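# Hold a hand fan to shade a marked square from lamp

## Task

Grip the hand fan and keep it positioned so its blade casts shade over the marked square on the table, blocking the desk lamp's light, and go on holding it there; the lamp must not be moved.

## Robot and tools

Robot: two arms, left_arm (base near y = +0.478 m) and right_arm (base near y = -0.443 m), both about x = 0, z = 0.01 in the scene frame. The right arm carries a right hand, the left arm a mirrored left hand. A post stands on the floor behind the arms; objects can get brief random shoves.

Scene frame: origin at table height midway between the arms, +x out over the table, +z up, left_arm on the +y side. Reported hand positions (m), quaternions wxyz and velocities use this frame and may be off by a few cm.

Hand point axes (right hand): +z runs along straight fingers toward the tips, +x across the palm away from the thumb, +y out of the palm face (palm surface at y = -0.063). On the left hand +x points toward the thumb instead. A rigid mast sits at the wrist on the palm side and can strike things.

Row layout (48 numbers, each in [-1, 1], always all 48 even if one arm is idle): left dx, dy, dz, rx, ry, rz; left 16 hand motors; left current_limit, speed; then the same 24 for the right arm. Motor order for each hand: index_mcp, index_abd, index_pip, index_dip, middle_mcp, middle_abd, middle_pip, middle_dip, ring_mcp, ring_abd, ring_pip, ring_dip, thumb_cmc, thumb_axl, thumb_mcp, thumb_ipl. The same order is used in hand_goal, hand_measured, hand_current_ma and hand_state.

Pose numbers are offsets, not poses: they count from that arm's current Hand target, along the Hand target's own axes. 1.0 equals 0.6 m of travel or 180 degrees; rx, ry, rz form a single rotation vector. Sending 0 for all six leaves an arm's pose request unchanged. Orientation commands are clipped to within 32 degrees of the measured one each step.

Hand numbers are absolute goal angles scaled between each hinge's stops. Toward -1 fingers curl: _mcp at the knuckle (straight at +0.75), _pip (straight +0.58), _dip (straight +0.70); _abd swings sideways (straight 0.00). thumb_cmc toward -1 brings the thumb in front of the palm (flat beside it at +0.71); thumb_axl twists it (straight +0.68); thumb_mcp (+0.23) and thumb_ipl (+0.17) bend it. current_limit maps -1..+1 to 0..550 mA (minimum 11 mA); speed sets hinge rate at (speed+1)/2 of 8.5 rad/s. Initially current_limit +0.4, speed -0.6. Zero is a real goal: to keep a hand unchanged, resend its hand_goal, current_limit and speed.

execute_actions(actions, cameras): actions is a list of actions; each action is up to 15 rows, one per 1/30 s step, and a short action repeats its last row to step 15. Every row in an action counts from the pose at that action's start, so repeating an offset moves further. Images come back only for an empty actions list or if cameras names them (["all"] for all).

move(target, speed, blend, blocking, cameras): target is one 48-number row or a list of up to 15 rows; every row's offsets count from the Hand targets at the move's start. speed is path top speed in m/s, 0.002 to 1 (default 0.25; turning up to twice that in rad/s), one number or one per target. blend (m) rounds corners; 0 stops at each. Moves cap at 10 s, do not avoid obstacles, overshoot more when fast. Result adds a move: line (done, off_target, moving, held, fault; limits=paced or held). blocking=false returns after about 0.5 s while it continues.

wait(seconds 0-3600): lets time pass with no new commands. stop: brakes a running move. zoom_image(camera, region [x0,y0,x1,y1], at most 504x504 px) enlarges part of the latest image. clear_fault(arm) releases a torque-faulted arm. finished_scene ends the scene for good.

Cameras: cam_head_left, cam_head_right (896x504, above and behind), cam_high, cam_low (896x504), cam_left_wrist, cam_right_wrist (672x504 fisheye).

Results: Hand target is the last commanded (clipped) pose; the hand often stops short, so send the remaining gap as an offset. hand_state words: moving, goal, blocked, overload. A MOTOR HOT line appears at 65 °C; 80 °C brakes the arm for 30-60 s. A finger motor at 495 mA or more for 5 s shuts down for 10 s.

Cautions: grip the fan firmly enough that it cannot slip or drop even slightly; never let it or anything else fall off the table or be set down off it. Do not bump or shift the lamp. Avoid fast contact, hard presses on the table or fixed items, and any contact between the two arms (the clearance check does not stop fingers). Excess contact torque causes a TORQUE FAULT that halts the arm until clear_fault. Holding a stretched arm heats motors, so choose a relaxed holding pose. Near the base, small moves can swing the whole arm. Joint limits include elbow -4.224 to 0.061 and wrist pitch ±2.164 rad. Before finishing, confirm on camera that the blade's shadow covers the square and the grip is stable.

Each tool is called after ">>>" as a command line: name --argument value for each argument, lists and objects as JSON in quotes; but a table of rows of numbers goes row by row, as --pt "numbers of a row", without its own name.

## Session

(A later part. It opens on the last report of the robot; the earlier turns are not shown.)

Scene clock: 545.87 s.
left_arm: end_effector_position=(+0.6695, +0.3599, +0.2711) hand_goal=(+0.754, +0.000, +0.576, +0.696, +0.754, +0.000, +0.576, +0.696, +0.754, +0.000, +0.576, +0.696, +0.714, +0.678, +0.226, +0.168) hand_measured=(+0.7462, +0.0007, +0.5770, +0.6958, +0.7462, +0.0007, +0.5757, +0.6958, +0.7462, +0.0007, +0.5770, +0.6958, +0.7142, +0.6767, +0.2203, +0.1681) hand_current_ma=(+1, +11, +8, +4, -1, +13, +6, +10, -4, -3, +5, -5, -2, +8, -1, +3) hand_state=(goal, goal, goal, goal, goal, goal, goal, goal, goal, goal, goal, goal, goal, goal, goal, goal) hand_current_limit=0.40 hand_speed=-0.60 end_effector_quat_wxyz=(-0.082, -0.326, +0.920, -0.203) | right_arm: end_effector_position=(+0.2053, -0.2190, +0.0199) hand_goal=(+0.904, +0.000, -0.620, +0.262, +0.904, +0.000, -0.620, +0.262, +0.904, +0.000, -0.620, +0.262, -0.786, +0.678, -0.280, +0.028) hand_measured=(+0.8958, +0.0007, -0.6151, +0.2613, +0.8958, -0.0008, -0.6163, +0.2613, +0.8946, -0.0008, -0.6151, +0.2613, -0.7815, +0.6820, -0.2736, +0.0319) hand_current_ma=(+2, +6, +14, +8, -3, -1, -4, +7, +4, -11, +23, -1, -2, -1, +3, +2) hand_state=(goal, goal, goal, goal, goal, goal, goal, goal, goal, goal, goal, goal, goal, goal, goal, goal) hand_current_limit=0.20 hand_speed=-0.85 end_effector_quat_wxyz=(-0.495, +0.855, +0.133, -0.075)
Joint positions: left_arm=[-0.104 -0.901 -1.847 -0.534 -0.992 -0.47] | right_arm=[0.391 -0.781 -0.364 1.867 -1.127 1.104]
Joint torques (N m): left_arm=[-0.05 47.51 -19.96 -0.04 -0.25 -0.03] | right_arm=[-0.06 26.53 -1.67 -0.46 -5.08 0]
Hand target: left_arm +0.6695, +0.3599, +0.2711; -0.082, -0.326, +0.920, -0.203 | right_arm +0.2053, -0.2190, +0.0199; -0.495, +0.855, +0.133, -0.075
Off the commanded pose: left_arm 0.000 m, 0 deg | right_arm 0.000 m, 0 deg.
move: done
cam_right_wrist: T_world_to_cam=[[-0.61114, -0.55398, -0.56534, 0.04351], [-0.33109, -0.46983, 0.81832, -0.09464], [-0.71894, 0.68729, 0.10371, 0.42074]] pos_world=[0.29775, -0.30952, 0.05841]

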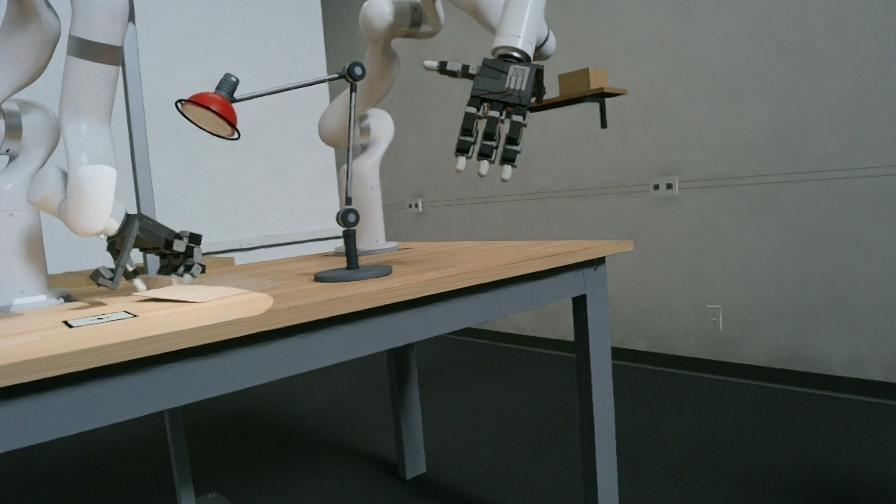

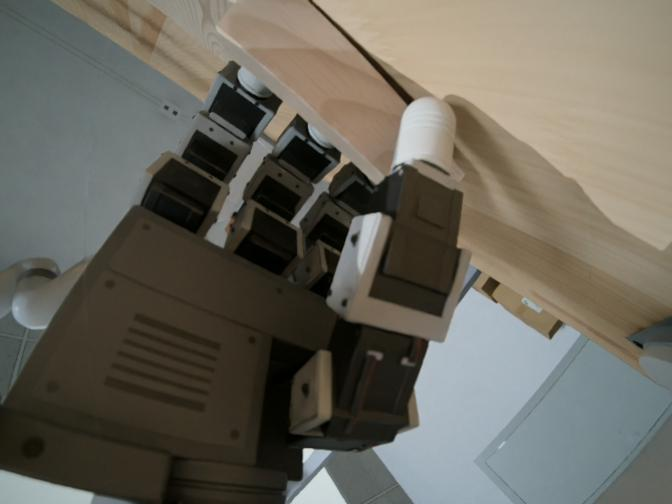

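>>> move --pt "0 0 0 0 0 0 0.754 0 0.576 0.696 0.754 0 0.576 0.696 0.754 0 0.576 0.696 0.714 0.678 0.226 0.168 0.4 -0.6 0 0 0 0 0 0 0.849 0 -0.81 0.232 0.849 0 -0.81 0.232 0.849 0 -0.81 0.232 -0.786 0.678 -0.382 -0.027 0.2 -0.85" --speed 0.03 --cameras '["cam_low","cam_right_wrist","cam_head_left"]'

>>> zoom_image --camera "cam_right_wrist" --region '[180, 0, 500, 240]'

Scene clock: 561.67 s.
left_arm: end_effector_position=(+0.6695, +0.3599, +0.2711) hand_goal=(+0.754, +0.000, +0.576, +0.696, +0.754, +0.000, +0.576, +0.696, +0.754, +0.000, +0.576, +0.696, +0.714, +0.678, +0.226, +0.168) hand_measured=(+0.7450, +0.0007, +0.5770, +0.6958, +0.7462, -0.0008, +0.5770, +0.6958, +0.7462, -0.0008, +0.5770, +0.6971, +0.7142, +0.6777, +0.2203, +0.1672) hand_current_ma=(+2, +11, +7, -1, -7, +8, +4, +11, -2, -2, +10, -6, -2, +8, +0, +4) hand_state=(goal, goal, goal, goal, goal, goal, goal, goal, goal, goal, goal, goal, goal, goal, goal, goal) hand_current_limit=0.40 hand_speed=-0.60 end_effector_quat_wxyz=(-0.082, -0.326, +0.920, -0.203) | right_arm: end_effector_position=(+0.2053, -0.2190, +0.0199) hand_goal=(+0.850, +0.000, -0.810, +0.232, +0.850, +0.000, -0.810, +0.232, +0.850, +0.000, -0.810, +0.232, -0.786, +0.678, -0.382, -0.026) hand_measured=(+0.8716, +0.0007, -0.7151, +0.2511, +0.8656, -0.0008, -0.7267, +0.2486, +0.8632, -0.0008, -0.7447, +0.2460, -0.7702, +0.6904, -0.3062, -0.0043) hand_current_ma=(+47, -4, +190, +20, +25, +17, +137, +28, +7, -16, +106, +20, +24, +31, +169, +28) hand_state=(blocked, goal, blocked, blocked, goal, goal, blocked, goal, goal, goal, blocked, goal, goal, goal, blocked, blocked) hand_current_limit=0.20 hand_speed=-0.85 end_effector_quat_wxyz=(-0.495, +0.855, +0.133, -0.075)
Joint positions: left_arm=[-0.104 -0.901 -1.847 -0.534 -0.992 -0.47] | right_arm=[0.391 -0.781 -0.364 1.867 -1.128 1.104]
Joint torques (N m): left_arm=[-0.05 47.51 -19.96 -0.04 -0.25 -0.03] | right_arm=[-0.06 26.53 -1.67 -0.46 -1.23 0]
Hand target: left_arm +0.6695, +0.3599, +0.2711; -0.082, -0.326, +0.920, -0.203 | right_arm +0.2053, -0.2190, +0.0199; -0.495, +0.855, +0.133, -0.075
Off the commanded pose: left_arm 0.000 m, 0 deg | right_arm 0.000 m, 0 deg.
move: done
cam_right_wrist: T_world_to_cam=[[-0.61114, -0.55398, -0.56534, 0.04351], [-0.33109, -0.46983, 0.81832, -0.09464], [-0.71894, 0.68729, 0.10371, 0.42074]] pos_world=[0.29775, -0.30952, 0.05841]
Images, in order (width x height): cam_head_left 896x504, cam_low 896x504, cam_right_wrist 672x504.

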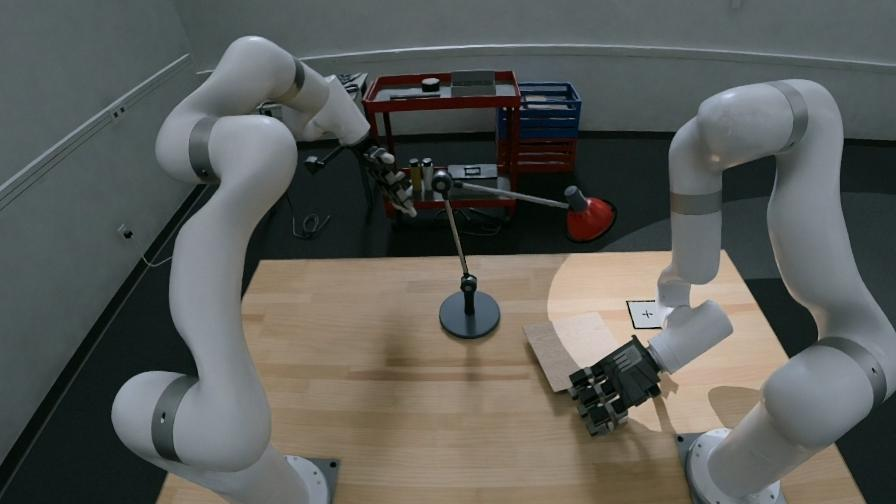

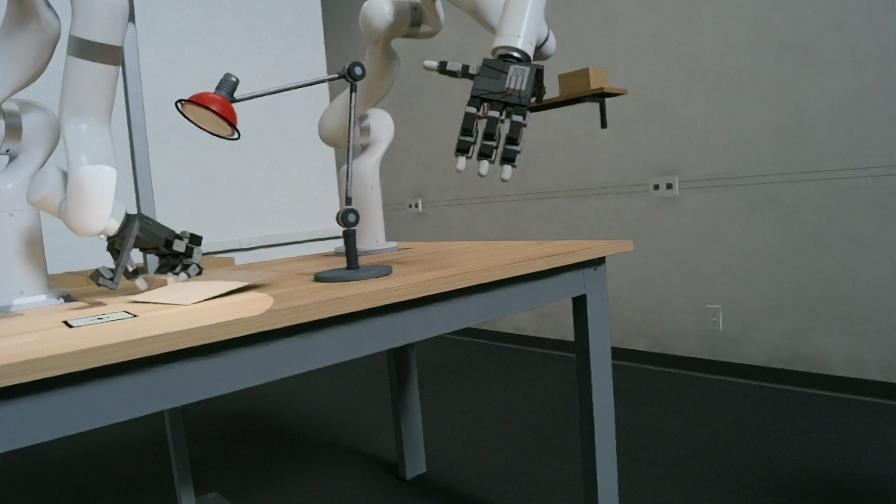

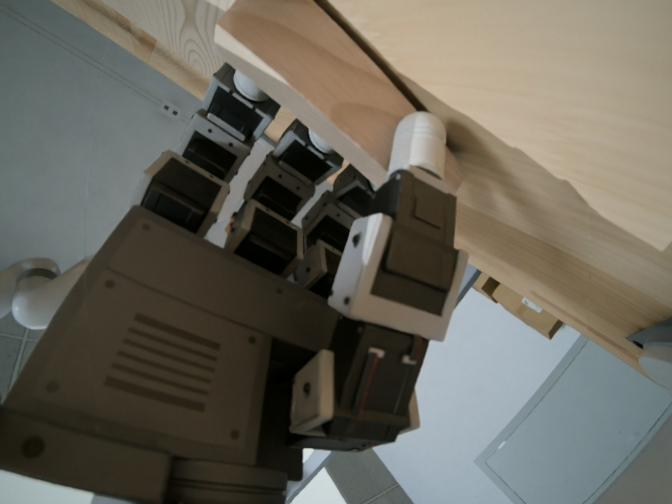

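Scaled by 1.575 from the camera's image (finer frame: 960x720).

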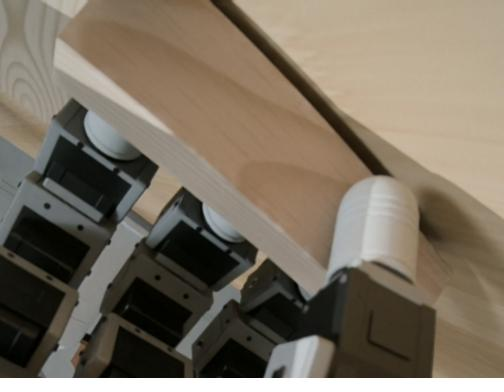

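>>> move --pt "0 0 0 0 0 0 0.754 0 0.576 0.696 0.754 0 0.576 0.696 0.754 0 0.576 0.696 0.714 0.678 0.226 0.168 0.4 -0.6 0 0 0 0 0 0 0.8 0 -0.86 0.2 0.8 0 -0.86 0.2 0.8 0 -0.86 0.2 -0.786 0.678 -0.48 -0.1 0.5 -0.85" --speed 0.03 --cameras '["cam_right_wrist","cam_head_right"]'

>>> zoom_image --camera "cam_right_wrist" --region '[180, 0, 500, 240]'

Scene clock: 591.73 s.
left_arm: end_effector_position=(+0.6695, +0.3599, +0.2711) hand_goal=(+0.754, +0.000, +0.576, +0.696, +0.754, +0.000, +0.576, +0.696, +0.754, +0.000, +0.576, +0.696, +0.714, +0.678, +0.226, +0.168) hand_measured=(+0.7450, +0.0007, +0.5770, +0.6958, +0.7462, -0.0008, +0.5770, +0.6958, +0.7462, +0.0007, +0.5770, +0.6958, +0.7142, +0.6777, +0.2203, +0.1681) hand_current_ma=(+1, +11, +12, +5, -4, +7, +2, +10, -2, -6, +10, -7, -2, +8, +0, +8) hand_state=(goal, goal, goal, goal, goal, goal, goal, goal, goal, goal, goal, goal, goal, goal, goal, goal) hand_current_limit=0.40 hand_speed=-0.60 end_effector_quat_wxyz=(-0.082, -0.326, +0.920, -0.203) | right_arm: end_effector_position=(+0.2053, -0.2190, +0.0199) hand_goal=(+0.800, +0.000, -0.860, +0.200, +0.800, +0.000, -0.860, +0.200, +0.800, +0.000, -0.860, +0.200, -0.786, +0.678, -0.480, -0.100) hand_measured=(+0.8741, +0.0007, -0.7203, +0.2524, +0.8668, -0.0008, -0.7459, +0.2486, +0.8596, -0.0052, -0.7729, +0.2448, -0.7664, +0.6946, -0.3033, -0.0024) hand_current_ma=(+132, -3, +291, +89, +112, +8, +207, +84, +109, +5, +158, +57, +30, +30, +402, +257) hand_state=(blocked, goal, blocked, blocked, blocked, goal, blocked, blocked, blocked, goal, blocked, blocked, goal, goal, blocked, blocked) hand_current_limit=0.50 hand_speed=-0.85 end_effector_quat_wxyz=(-0.495, +0.855, +0.133, -0.075)
Joint positions: left_arm=[-0.104 -0.901 -1.847 -0.534 -0.992 -0.47] | right_arm=[0.391 -0.781 -0.364 1.867 -1.128 1.104]
Joint torques (N m): left_arm=[-0.05 47.51 -19.96 -0.04 -0.25 -0.03] | right_arm=[-0.06 26.53 -1.67 -0.46 -1.23 0]
Hand target: left_arm +0.6695, +0.3599, +0.2711; -0.082, -0.326, +0.920, -0.203 | right_arm +0.2053, -0.2190, +0.0199; -0.495, +0.855, +0.133, -0.075
Off the commanded pose: left_arm 0.000 m, 0 deg | right_arm 0.000 m, 0 deg.
move: done
cam_right_wrist: T_world_to_cam=[[-0.61114, -0.55398, -0.56534, 0.04351], [-0.33109, -0.46983, 0.81832, -0.09464], [-0.71894, 0.68729, 0.10371, 0.42074]] pos_world=[0.29775, -0.30952, 0.05841]
Images, in order (width x height): cam_head_right 896x504, cam_right_wrist 672x504.

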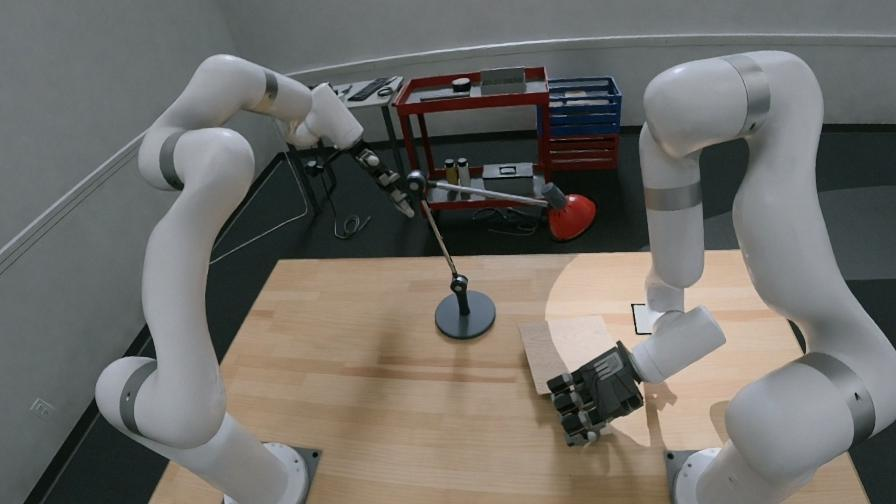

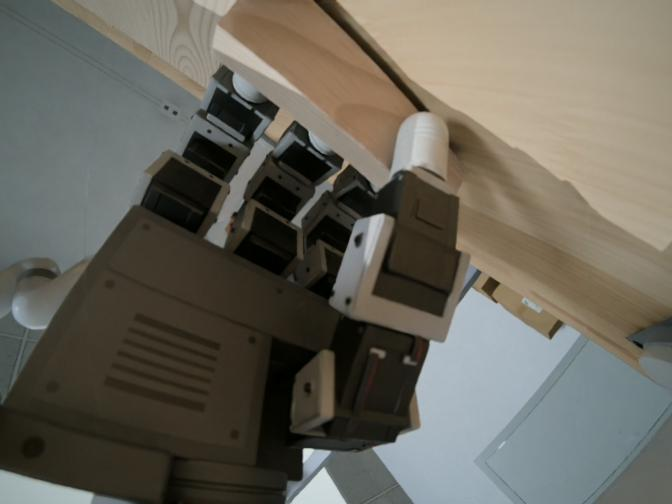

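Scaled by 1.575 from the camera's image (finer frame: 960x720).

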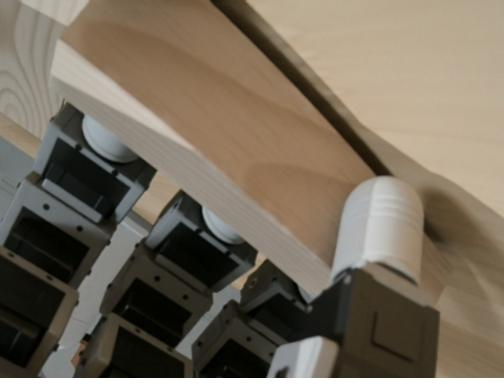

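>>> move --target '[0,0,0,0,0,0,0.754,0,0.576,0.696,0.754,0,0.576,0.696,0.754,0,0.576,0.696,0.714,0.678,0.226,0.168,0.4,-0.6,0,-0.0577,-0.0333,0,0,0,0.8,0,-0.86,0.2,0.8,0,-0.86,0.2,0.8,0,-0.86,0.2,-0.786,0.678,-0.48,-0.1,0.5,-0.85]' --speed 0.05 --cameras '["cam_right_wrist","cam_head_right","cam_low"]'

>>> zoom_image --camera "cam_low" --region '[60, 180, 280, 340]'

Scene clock: 605.13 s.
left_arm: end_effector_position=(+0.6695, +0.3599, +0.2711) hand_goal=(+0.754, +0.000, +0.576, +0.696, +0.754, +0.000, +0.576, +0.696, +0.754, +0.000, +0.576, +0.696, +0.714, +0.678, +0.226, +0.168) hand_measured=(+0.7462, +0.0007, +0.5770, +0.6958, +0.7462, -0.0008, +0.5770, +0.6958, +0.7462, -0.0008, +0.5757, +0.6958, +0.7142, +0.6777, +0.2193, +0.1681) hand_current_ma=(+6, +11, +15, -2, -4, +7, +5, +6, -4, -6, +8, -8, -5, +6, +0, +6) hand_state=(goal, goal, goal, goal, goal, goal, goal, goal, goal, goal, goal, goal, goal, goal, goal, goal) hand_current_limit=0.40 hand_speed=-0.60 end_effector_quat_wxyz=(-0.082, -0.326, +0.920, -0.203) | right_arm: end_effector_position=(+0.2052, -0.2190, +0.0598) hand_goal=(+0.800, +0.000, -0.860, +0.200, +0.800, +0.000, -0.860, +0.200, +0.800, +0.000, -0.860, +0.200, -0.786, +0.678, -0.480, -0.100) hand_measured=(+0.8741, -0.0052, -0.7511, +0.2435, +0.8548, +0.0007, -0.7626, +0.2486, +0.8427, -0.0052, -0.7832, +0.2448, -0.7664, +0.6935, -0.2884, -0.0024) hand_current_ma=(+135, -9, +218, +62, +92, +6, +190, +72, +69, -5, +138, +57, +45, +21, +399, +270) hand_state=(blocked, goal, blocked, blocked, blocked, goal, blocked, blocked, blocked, goal, blocked, blocked, goal, goal, blocked, blocked) hand_current_limit=0.50 hand_speed=-0.85 end_effector_quat_wxyz=(-0.495, +0.855, +0.133, -0.075)
Joint positions: left_arm=[-0.104 -0.901 -1.847 -0.534 -0.992 -0.47] | right_arm=[0.391 -0.617 -0.309 1.816 -1.099 1.22]
Joint torques (N m): left_arm=[-0.05 47.51 -19.96 -0.04 -0.25 -0.03] | right_arm=[-0.05 24.35 -3.91 -0.36 2.57 0]
Hand target: left_arm +0.6695, +0.3599, +0.2711; -0.082, -0.326, +0.920, -0.203 | right_arm +0.2052, -0.2190, +0.0599; -0.495, +0.855, +0.133, -0.075
Off the commanded pose: left_arm 0.000 m, 0 deg | right_arm 0.000 m, 0 deg.
move: done
cam_right_wrist: T_world_to_cam=[[-0.61113, -0.55396, -0.56538, 0.06595], [-0.33113, -0.46986, 0.81828, -0.12735], [-0.71894, 0.68729, 0.10371, 0.41646]] pos_world=[0.29755, -0.30952, 0.09831]
Images, in order (width x height): cam_head_right 896x504, cam_low 896x504, cam_right_wrist 672x504.

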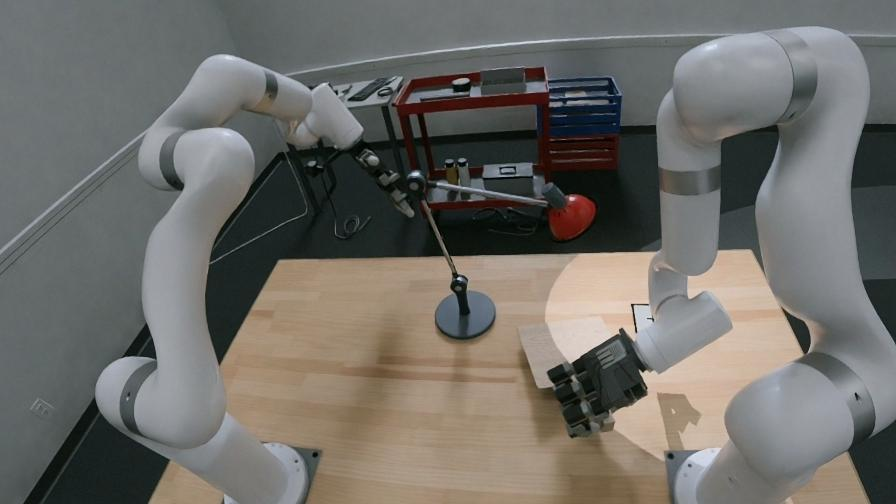

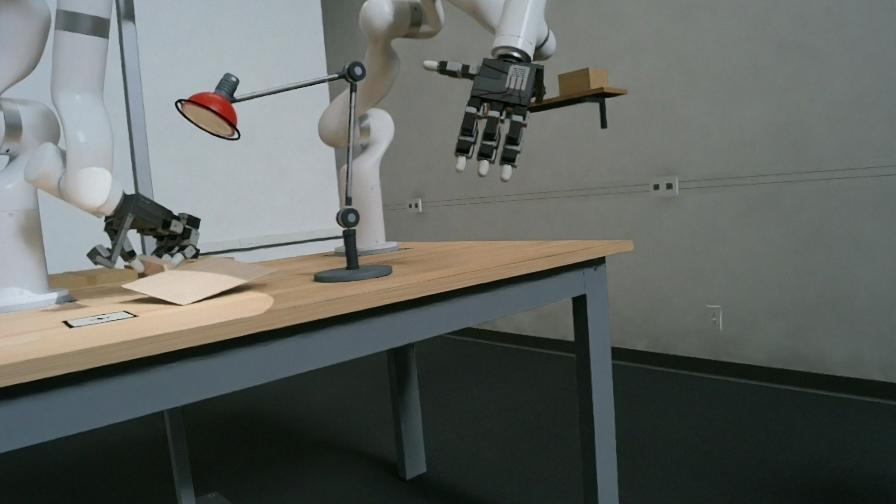

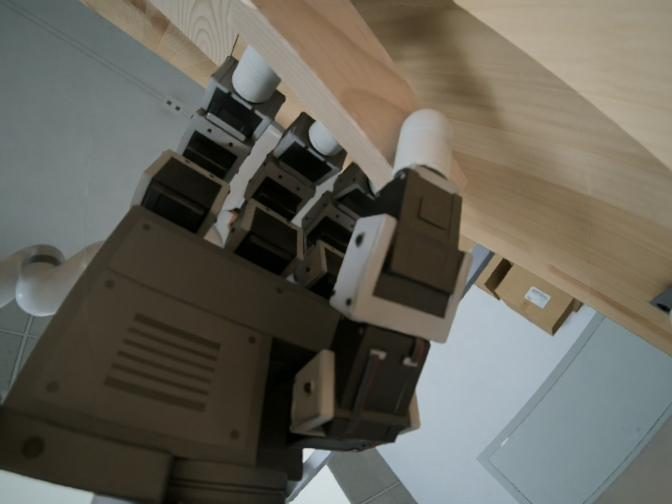

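Scaled by 2.291.

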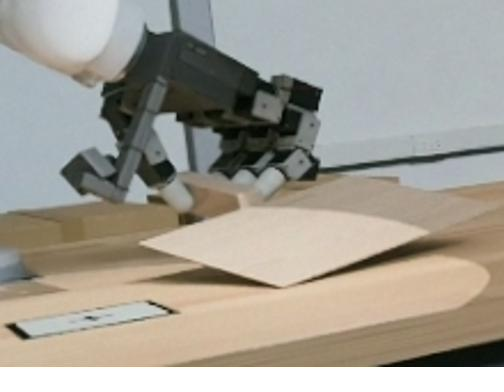

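>>> move --target '[0,0,0,0,0,0,0.754,0,0.576,0.696,0.754,0,0.576,0.696,0.754,0,0.576,0.696,0.714,0.678,0.226,0.168,0.4,-0.6,-0.0094,-0.1263,-0.1395,0,-0.0694,0.1203,0.8,0,-0.86,0.2,0.8,0,-0.86,0.2,0.8,0,-0.86,0.2,-0.786,0.678,-0.48,-0.1,0.5,-0.85]' --speed 0.06 --cameras '["all"]'

>>> zoom_image --camera "cam_low" --region '[60, 140, 280, 340]'

Scene clock: 720.23 s.
left_arm: end_effector_position=(+0.6695, +0.3599, +0.2711) hand_goal=(+0.754, +0.000, +0.576, +0.696, +0.754, +0.000, +0.576, +0.696, +0.754, +0.000, +0.576, +0.696, +0.714, +0.678, +0.226, +0.168) hand_measured=(+0.7462, +0.0007, +0.5770, +0.6958, +0.7462, -0.0008, +0.5770, +0.6958, +0.7462, -0.0008, +0.5770, +0.6958, +0.7154, +0.6777, +0.2203, +0.1681) hand_current_ma=(+2, +5, +9, +4, -3, +9, +0, +8, -4, -6, +9, -11, -6, +7, +1, +4) hand_state=(goal, goal, goal, goal, goal, goal, goal, goal, goal, goal, goal, goal, goal, goal, goal, goal) hand_current_limit=0.40 hand_speed=-0.60 end_effector_quat_wxyz=(-0.082, -0.326, +0.920, -0.203) | right_arm: end_effector_position=(+0.2100, -0.2539, +0.1672) hand_goal=(+0.800, +0.000, -0.860, +0.200, +0.800, +0.000, -0.860, +0.200, +0.800, +0.000, -0.860, +0.200, -0.786, +0.678, -0.480, -0.100) hand_measured=(+0.8741, -0.0066, -0.7498, +0.2448, +0.8548, +0.0007, -0.7652, +0.2473, +0.8427, -0.0052, -0.7896, +0.2371, -0.7664, +0.6946, -0.2884, -0.0024) hand_current_ma=(+133, -9, +220, +83, +102, -3, +166, +73, +75, -5, +136, +43, +19, +31, +416, +264) hand_state=(blocked, goal, blocked, blocked, blocked, goal, blocked, blocked, blocked, goal, blocked, blocked, goal, goal, blocked, blocked) hand_current_limit=0.50 hand_speed=-0.85 end_effector_quat_wxyz=(-0.455, +0.852, +0.023, -0.259)
Joint positions: left_arm=[-0.104 -0.901 -1.847 -0.534 -0.992 -0.47] | right_arm=[0.261 -0.358 -0.41 1.256 -1.116 2.115]
Joint torques (N m): left_arm=[-0.05 47.51 -19.96 -0.04 -0.25 -0.03] | right_arm=[-0.05 22.7 -10.32 0.08 -5.42 0.05]
Hand target: left_arm +0.6695, +0.3599, +0.2711; -0.082, -0.326, +0.920, -0.203 | right_arm +0.2100, -0.2539, +0.1673; -0.455, +0.852, +0.023, -0.259
Off the commanded pose: left_arm 0.000 m, 0 deg | right_arm 0.000 m, 0 deg.
move: done
cam_right_wrist: T_world_to_cam=[[-0.77168, -0.60522, -0.1955, 0.0691], [0.03933, -0.3522, 0.9351, -0.29756], [-0.6348, 0.71391, 0.29558, 0.38981]] pos_world=[0.31248, -0.34126, 0.17653]

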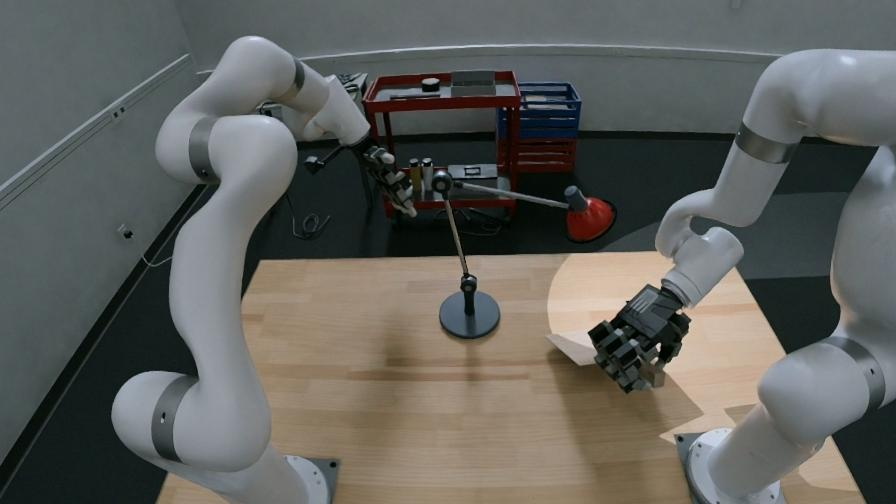

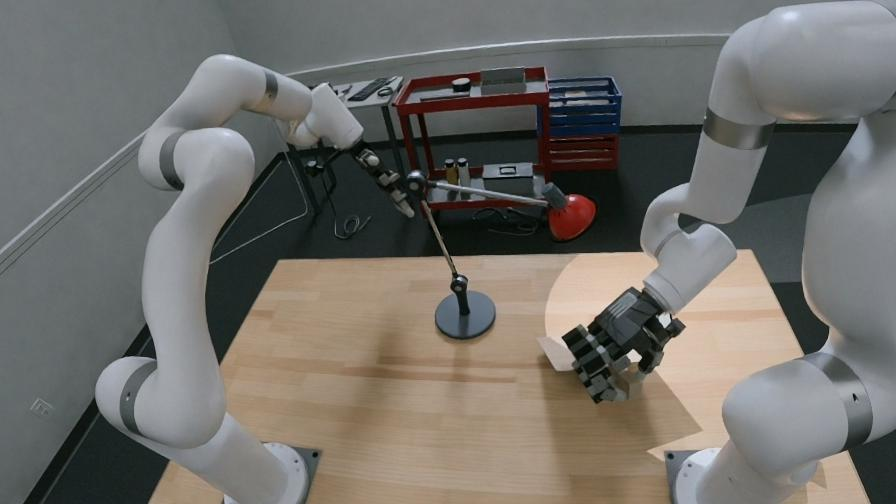

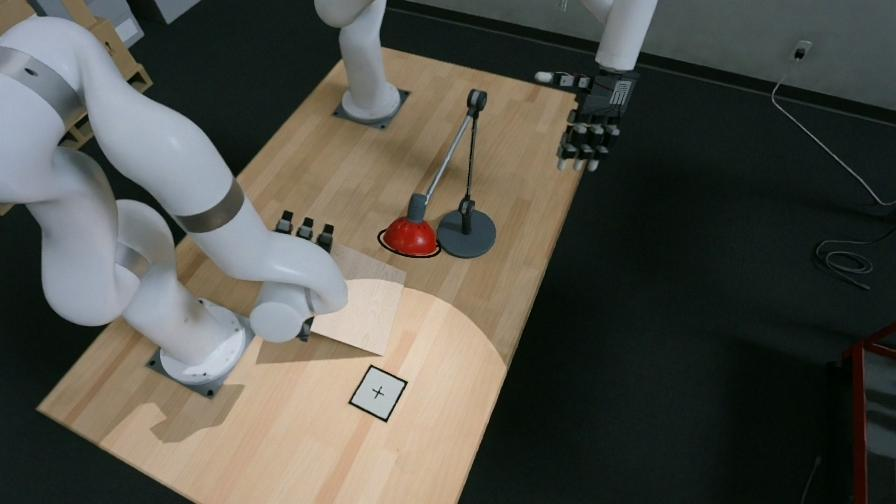

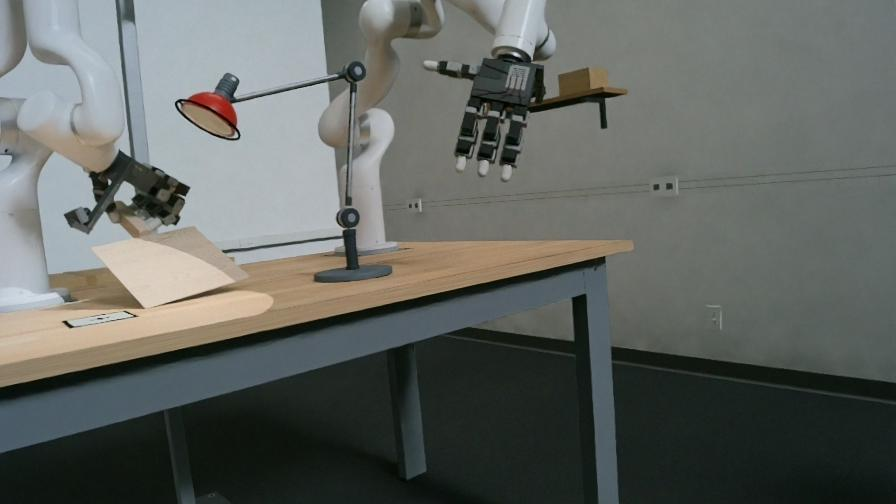

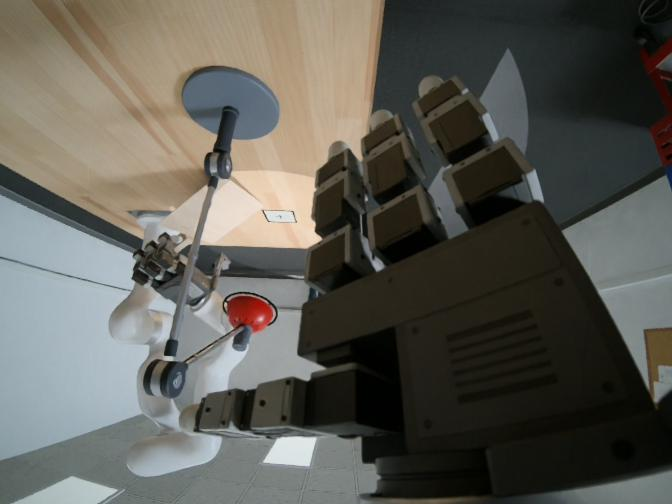

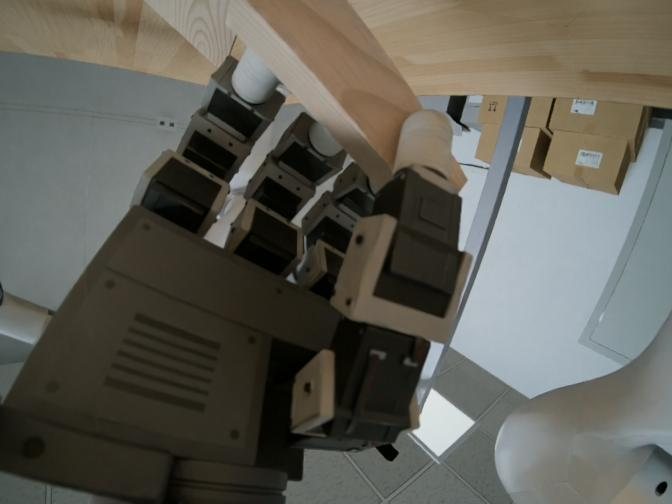

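Scaled by 2.291.

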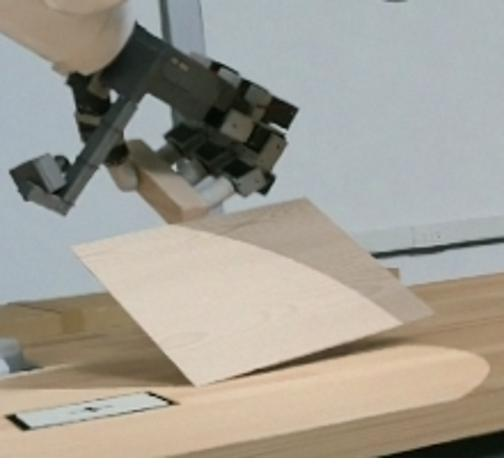

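>>> move --pt "0 0 0 0 0 0 0.754 0 0.576 0.696 0.754 0 0.576 0.696 0.754 0 0.576 0.696 0.714 0.678 0.226 0.168 0.4 -0.6 -0.0497 -0.0787 -0.1268 0 -0.0694 0.1203 0.8 0 -0.86 0.2 0.8 0 -0.86 0.2 0.8 0 -0.86 0.2 -0.786 0.678 -0.48 -0.1 0.5 -0.85" --pt "0 0 0 0 0 0 0.754 0 0.576 0.696 0.754 0 0.576 0.696 0.754 0 0.576 0.696 0.714 0.678 0.226 0.168 0.4 -0.6 0.021 -0.1587 -0.3615 0 -0.1528 0.2646 0.8 0 -0.86 0.2 0.8 0 -0.86 0.2 0.8 0 -0.86 0.2 -0.786 0.678 -0.48 -0.1 0.5 -0.85" --speed 0.08 --blend 0.02 --cameras '["all"]'

Scene clock: 770.90 s.
left_arm: end_effector_position=(+0.6695, +0.3599, +0.2711) hand_goal=(+0.754, +0.000, +0.576, +0.696, +0.754, +0.000, +0.576, +0.696, +0.754, +0.000, +0.576, +0.696, +0.714, +0.678, +0.226, +0.168) hand_measured=(+0.7450, -0.0008, +0.5770, +0.6958, +0.7462, -0.0008, +0.5770, +0.6958, +0.7462, -0.0008, +0.5770, +0.6958, +0.7142, +0.6767, +0.2203, +0.1672) hand_current_ma=(+4, +9, +13, -3, +0, +10, +4, +7, -1, -5, +11, -11, -2, +9, -1, +2) hand_state=(goal, goal, goal, goal, goal, goal, goal, goal, goal, goal, goal, goal, goal, goal, goal, goal) hand_current_limit=0.40 hand_speed=-0.60 end_effector_quat_wxyz=(-0.082, -0.326, +0.920, -0.203) | right_arm: end_effector_position=(+0.3397, -0.3600, +0.3351) hand_goal=(+0.800, +0.000, -0.860, +0.200, +0.800, +0.000, -0.860, +0.200, +0.800, +0.000, -0.860, +0.200, -0.786, +0.678, -0.480, -0.100) hand_measured=(+0.8729, -0.0037, -0.7524, +0.2486, +0.8548, +0.0007, -0.7729, +0.2422, +0.8427, -0.0052, -0.8050, +0.2269, -0.7664, +0.6956, -0.2855, -0.0024) hand_current_ma=(+128, -4, +208, +76, +98, +27, +171, +58, +79, -7, +94, +44, +17, +28, +396, +261) hand_state=(blocked, goal, blocked, blocked, blocked, goal, blocked, blocked, blocked, goal, blocked, blocked, goal, goal, blocked, blocked) hand_current_limit=0.50 hand_speed=-0.85 end_effector_quat_wxyz=(-0.294, +0.705, -0.215, -0.608)
Joint positions: left_arm=[-0.104 -0.901 -1.847 -0.534 -0.992 -0.47] | right_arm=[0.003 -0.617 -0.963 0.752 -1.738 3.221]
Joint torques (N m): left_arm=[-0.05 47.51 -19.96 -0.04 -0.25 -0.03] | right_arm=[-0.05 34.44 -14.03 0.54 -5.72 0.12]
Hand target: left_arm +0.6695, +0.3599, +0.2711; -0.082, -0.326, +0.920, -0.203 | right_arm +0.3397, -0.3601, +0.3351; -0.294, +0.705, -0.215, -0.608
Off the commanded pose: left_arm 0.000 m, 0 deg | right_arm 0.000 m, 0 deg.
move: done
cam_right_wrist: T_world_to_cam=[[-0.55044, -0.53593, 0.64015, -0.1924], [0.7976, -0.11102, 0.59288, -0.55305], [-0.24667, 0.83693, 0.48857, 0.346]] pos_world=[0.42056, -0.45409, 0.28201]

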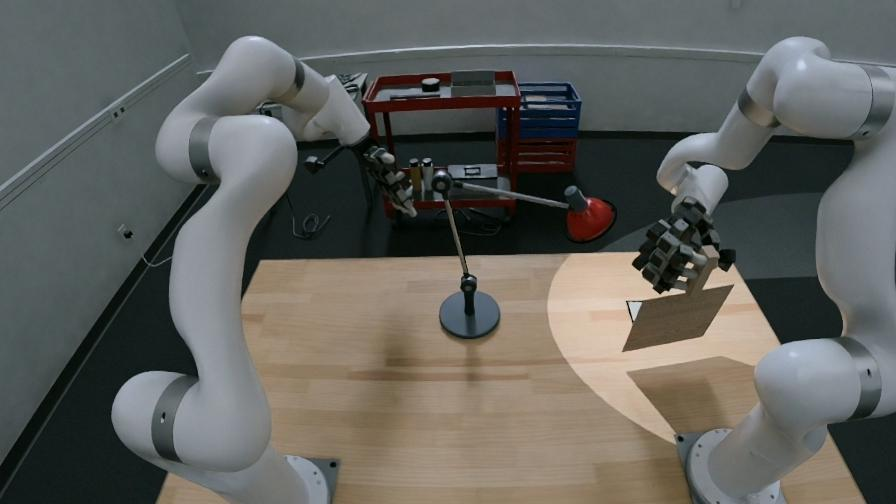

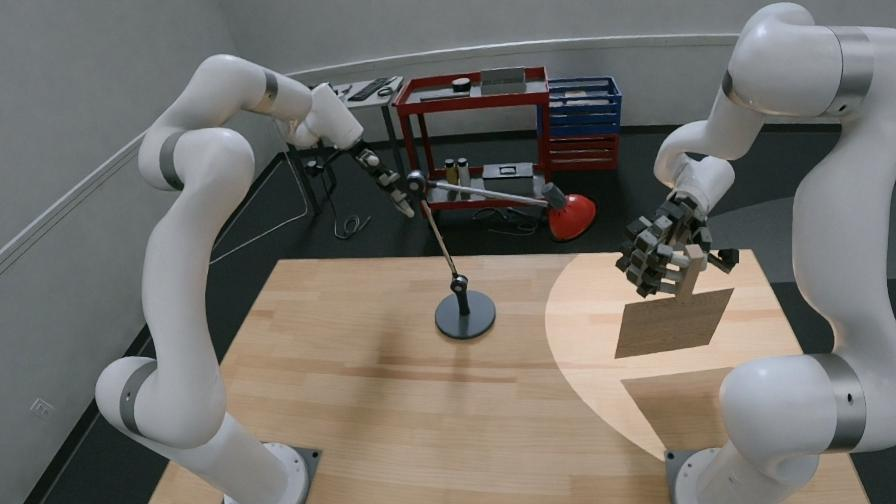

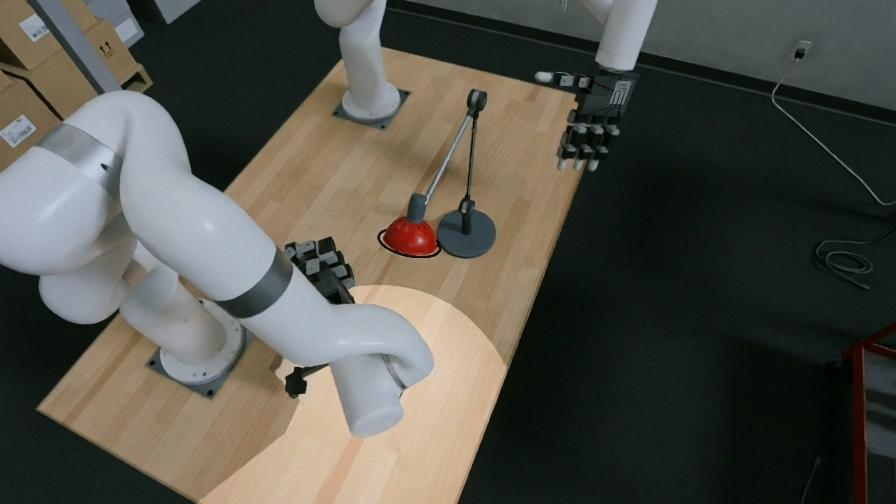

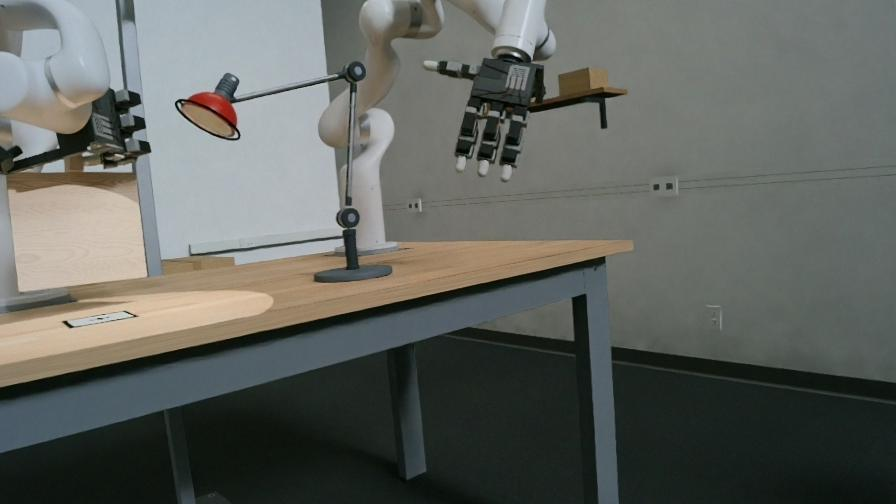

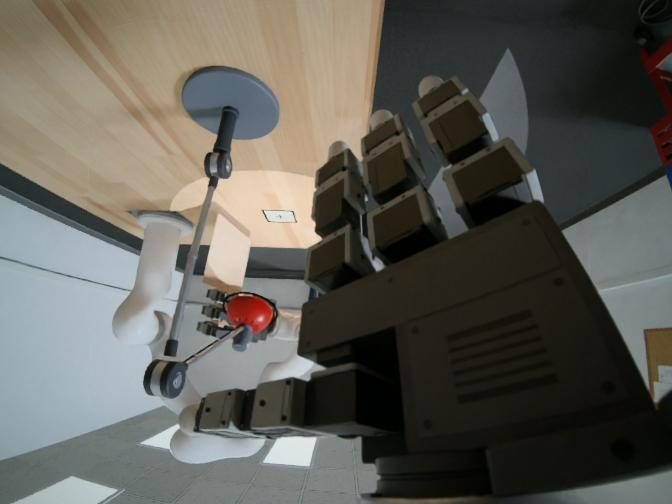

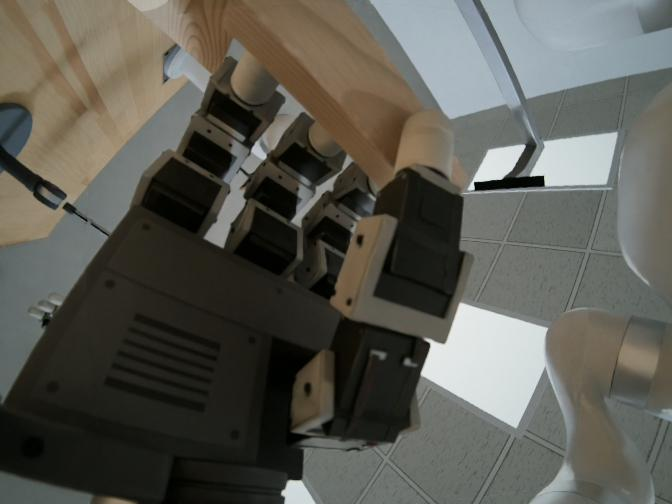

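>>> move --pt "0 0 0 0 0 0 0.754 0 0.576 0.696 0.754 0 0.576 0.696 0.754 0 0.576 0.696 0.714 0.678 0.226 0.168 0.4 -0.6 0.0205 -0.0637 -0.12 0.2459 0.0383 0.0216 0.8 0 -0.86 0.2 0.8 0 -0.86 0.2 0.8 0 -0.86 0.2 -0.786 0.678 -0.48 -0.1 0.5 -0.85" --speed 0.12 --cameras '["cam_head_left","cam_high","cam_right_wrist"]'

Scene clock: 808.37 s.
left_arm: end_effector_position=(+0.6695, +0.3599, +0.2711) hand_goal=(+0.754, +0.000, +0.576, +0.696, +0.754, +0.000, +0.576, +0.696, +0.754, +0.000, +0.576, +0.696, +0.714, +0.678, +0.226, +0.168) hand_measured=(+0.7462, +0.0007, +0.5770, +0.6958, +0.7462, +0.0007, +0.5770, +0.6958, +0.7462, -0.0008, +0.5770, +0.6958, +0.7142, +0.6767, +0.2193, +0.1681) hand_current_ma=(+3, +9, +4, +1, -2, +8, +5, +5, -7, -4, +11, -6, -1, +6, +0, +3) hand_state=(goal, goal, goal, goal, goal, goal, goal, goal, goal, goal, goal, goal, goal, goal, goal, goal) hand_current_limit=0.40 hand_speed=-0.60 end_effector_quat_wxyz=(-0.082, -0.326, +0.920, -0.203) | right_arm: end_effector_position=(+0.4197, -0.3800, +0.3352) hand_goal=(+0.800, +0.000, -0.860, +0.200, +0.800, +0.000, -0.860, +0.200, +0.800, +0.000, -0.860, +0.200, -0.786, +0.678, -0.480, -0.100) hand_measured=(+0.8729, -0.0037, -0.7511, +0.2473, +0.8560, +0.0007, -0.7729, +0.2422, +0.8439, -0.0052, -0.8050, +0.2269, -0.7664, +0.6967, -0.2855, -0.0015) hand_current_ma=(+143, +2, +198, +77, +87, -9, +177, +53, +65, -15, +97, +45, +32, +34, +402, +254) hand_state=(blocked, goal, blocked, blocked, blocked, goal, blocked, blocked, blocked, goal, blocked, blocked, goal, goal, blocked, blocked) hand_current_limit=0.50 hand_speed=-0.85 end_effector_quat_wxyz=(-0.505, +0.570, -0.468, -0.449)
Joint positions: left_arm=[-0.104 -0.901 -1.847 -0.534 -0.992 -0.47] | right_arm=[-0.31 -0.583 -0.903 1.205 -1.598 3.285]
Joint torques (N m): left_arm=[-0.05 47.51 -19.96 -0.04 -0.25 -0.03] | right_arm=[-0.02 33.86 -14.44 0.56 2.33 0.12]
Hand target: left_arm +0.6695, +0.3599, +0.2711; -0.082, -0.326, +0.920, -0.203 | right_arm +0.4197, -0.3800, +0.3352; -0.505, +0.570, -0.468, -0.449
Off the commanded pose: left_arm 0.000 m, 0 deg | right_arm 0.000 m, 0 deg.
move: done
cam_right_wrist: T_world_to_cam=[[-0.76842, 0.009, 0.63988, 0.13948], [0.48587, -0.64254, 0.59251, -0.6902], [0.41648, 0.7662, 0.48937, 0.07702]] pos_world=[0.41045, -0.50374, 0.28201]

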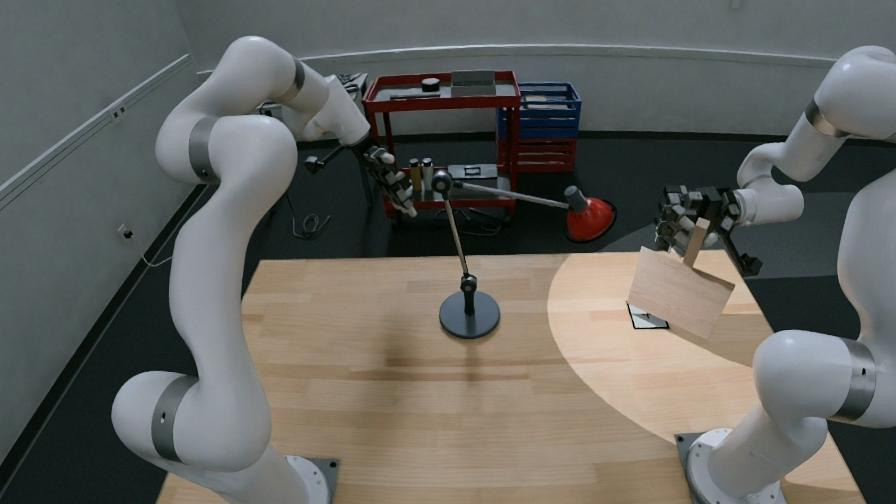

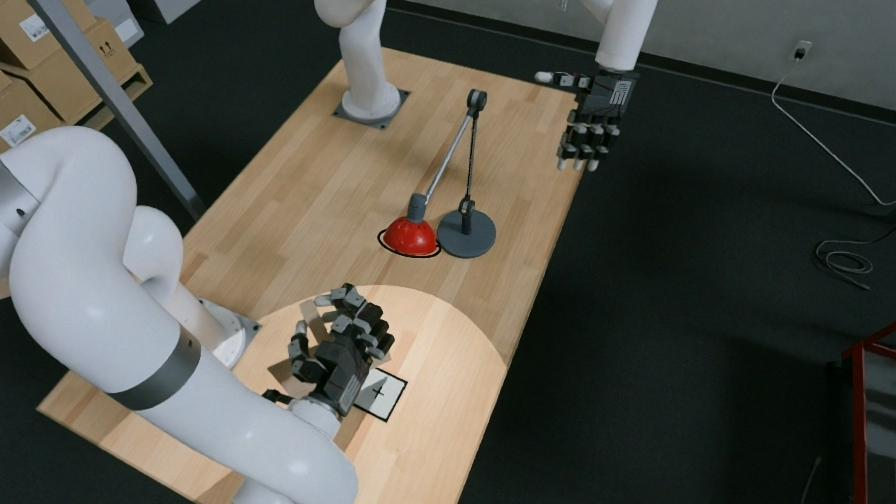

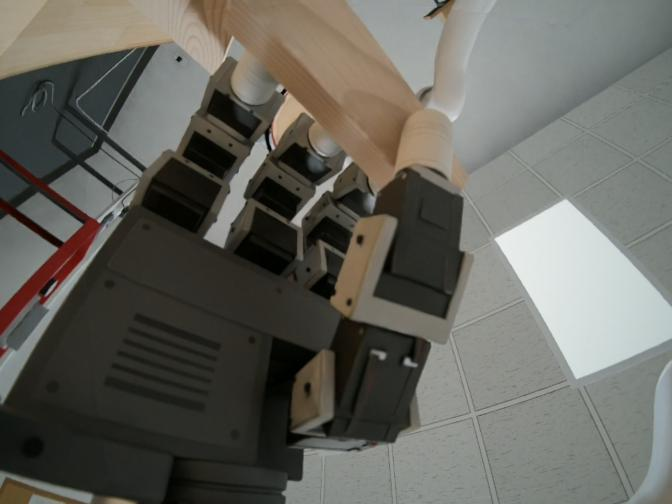

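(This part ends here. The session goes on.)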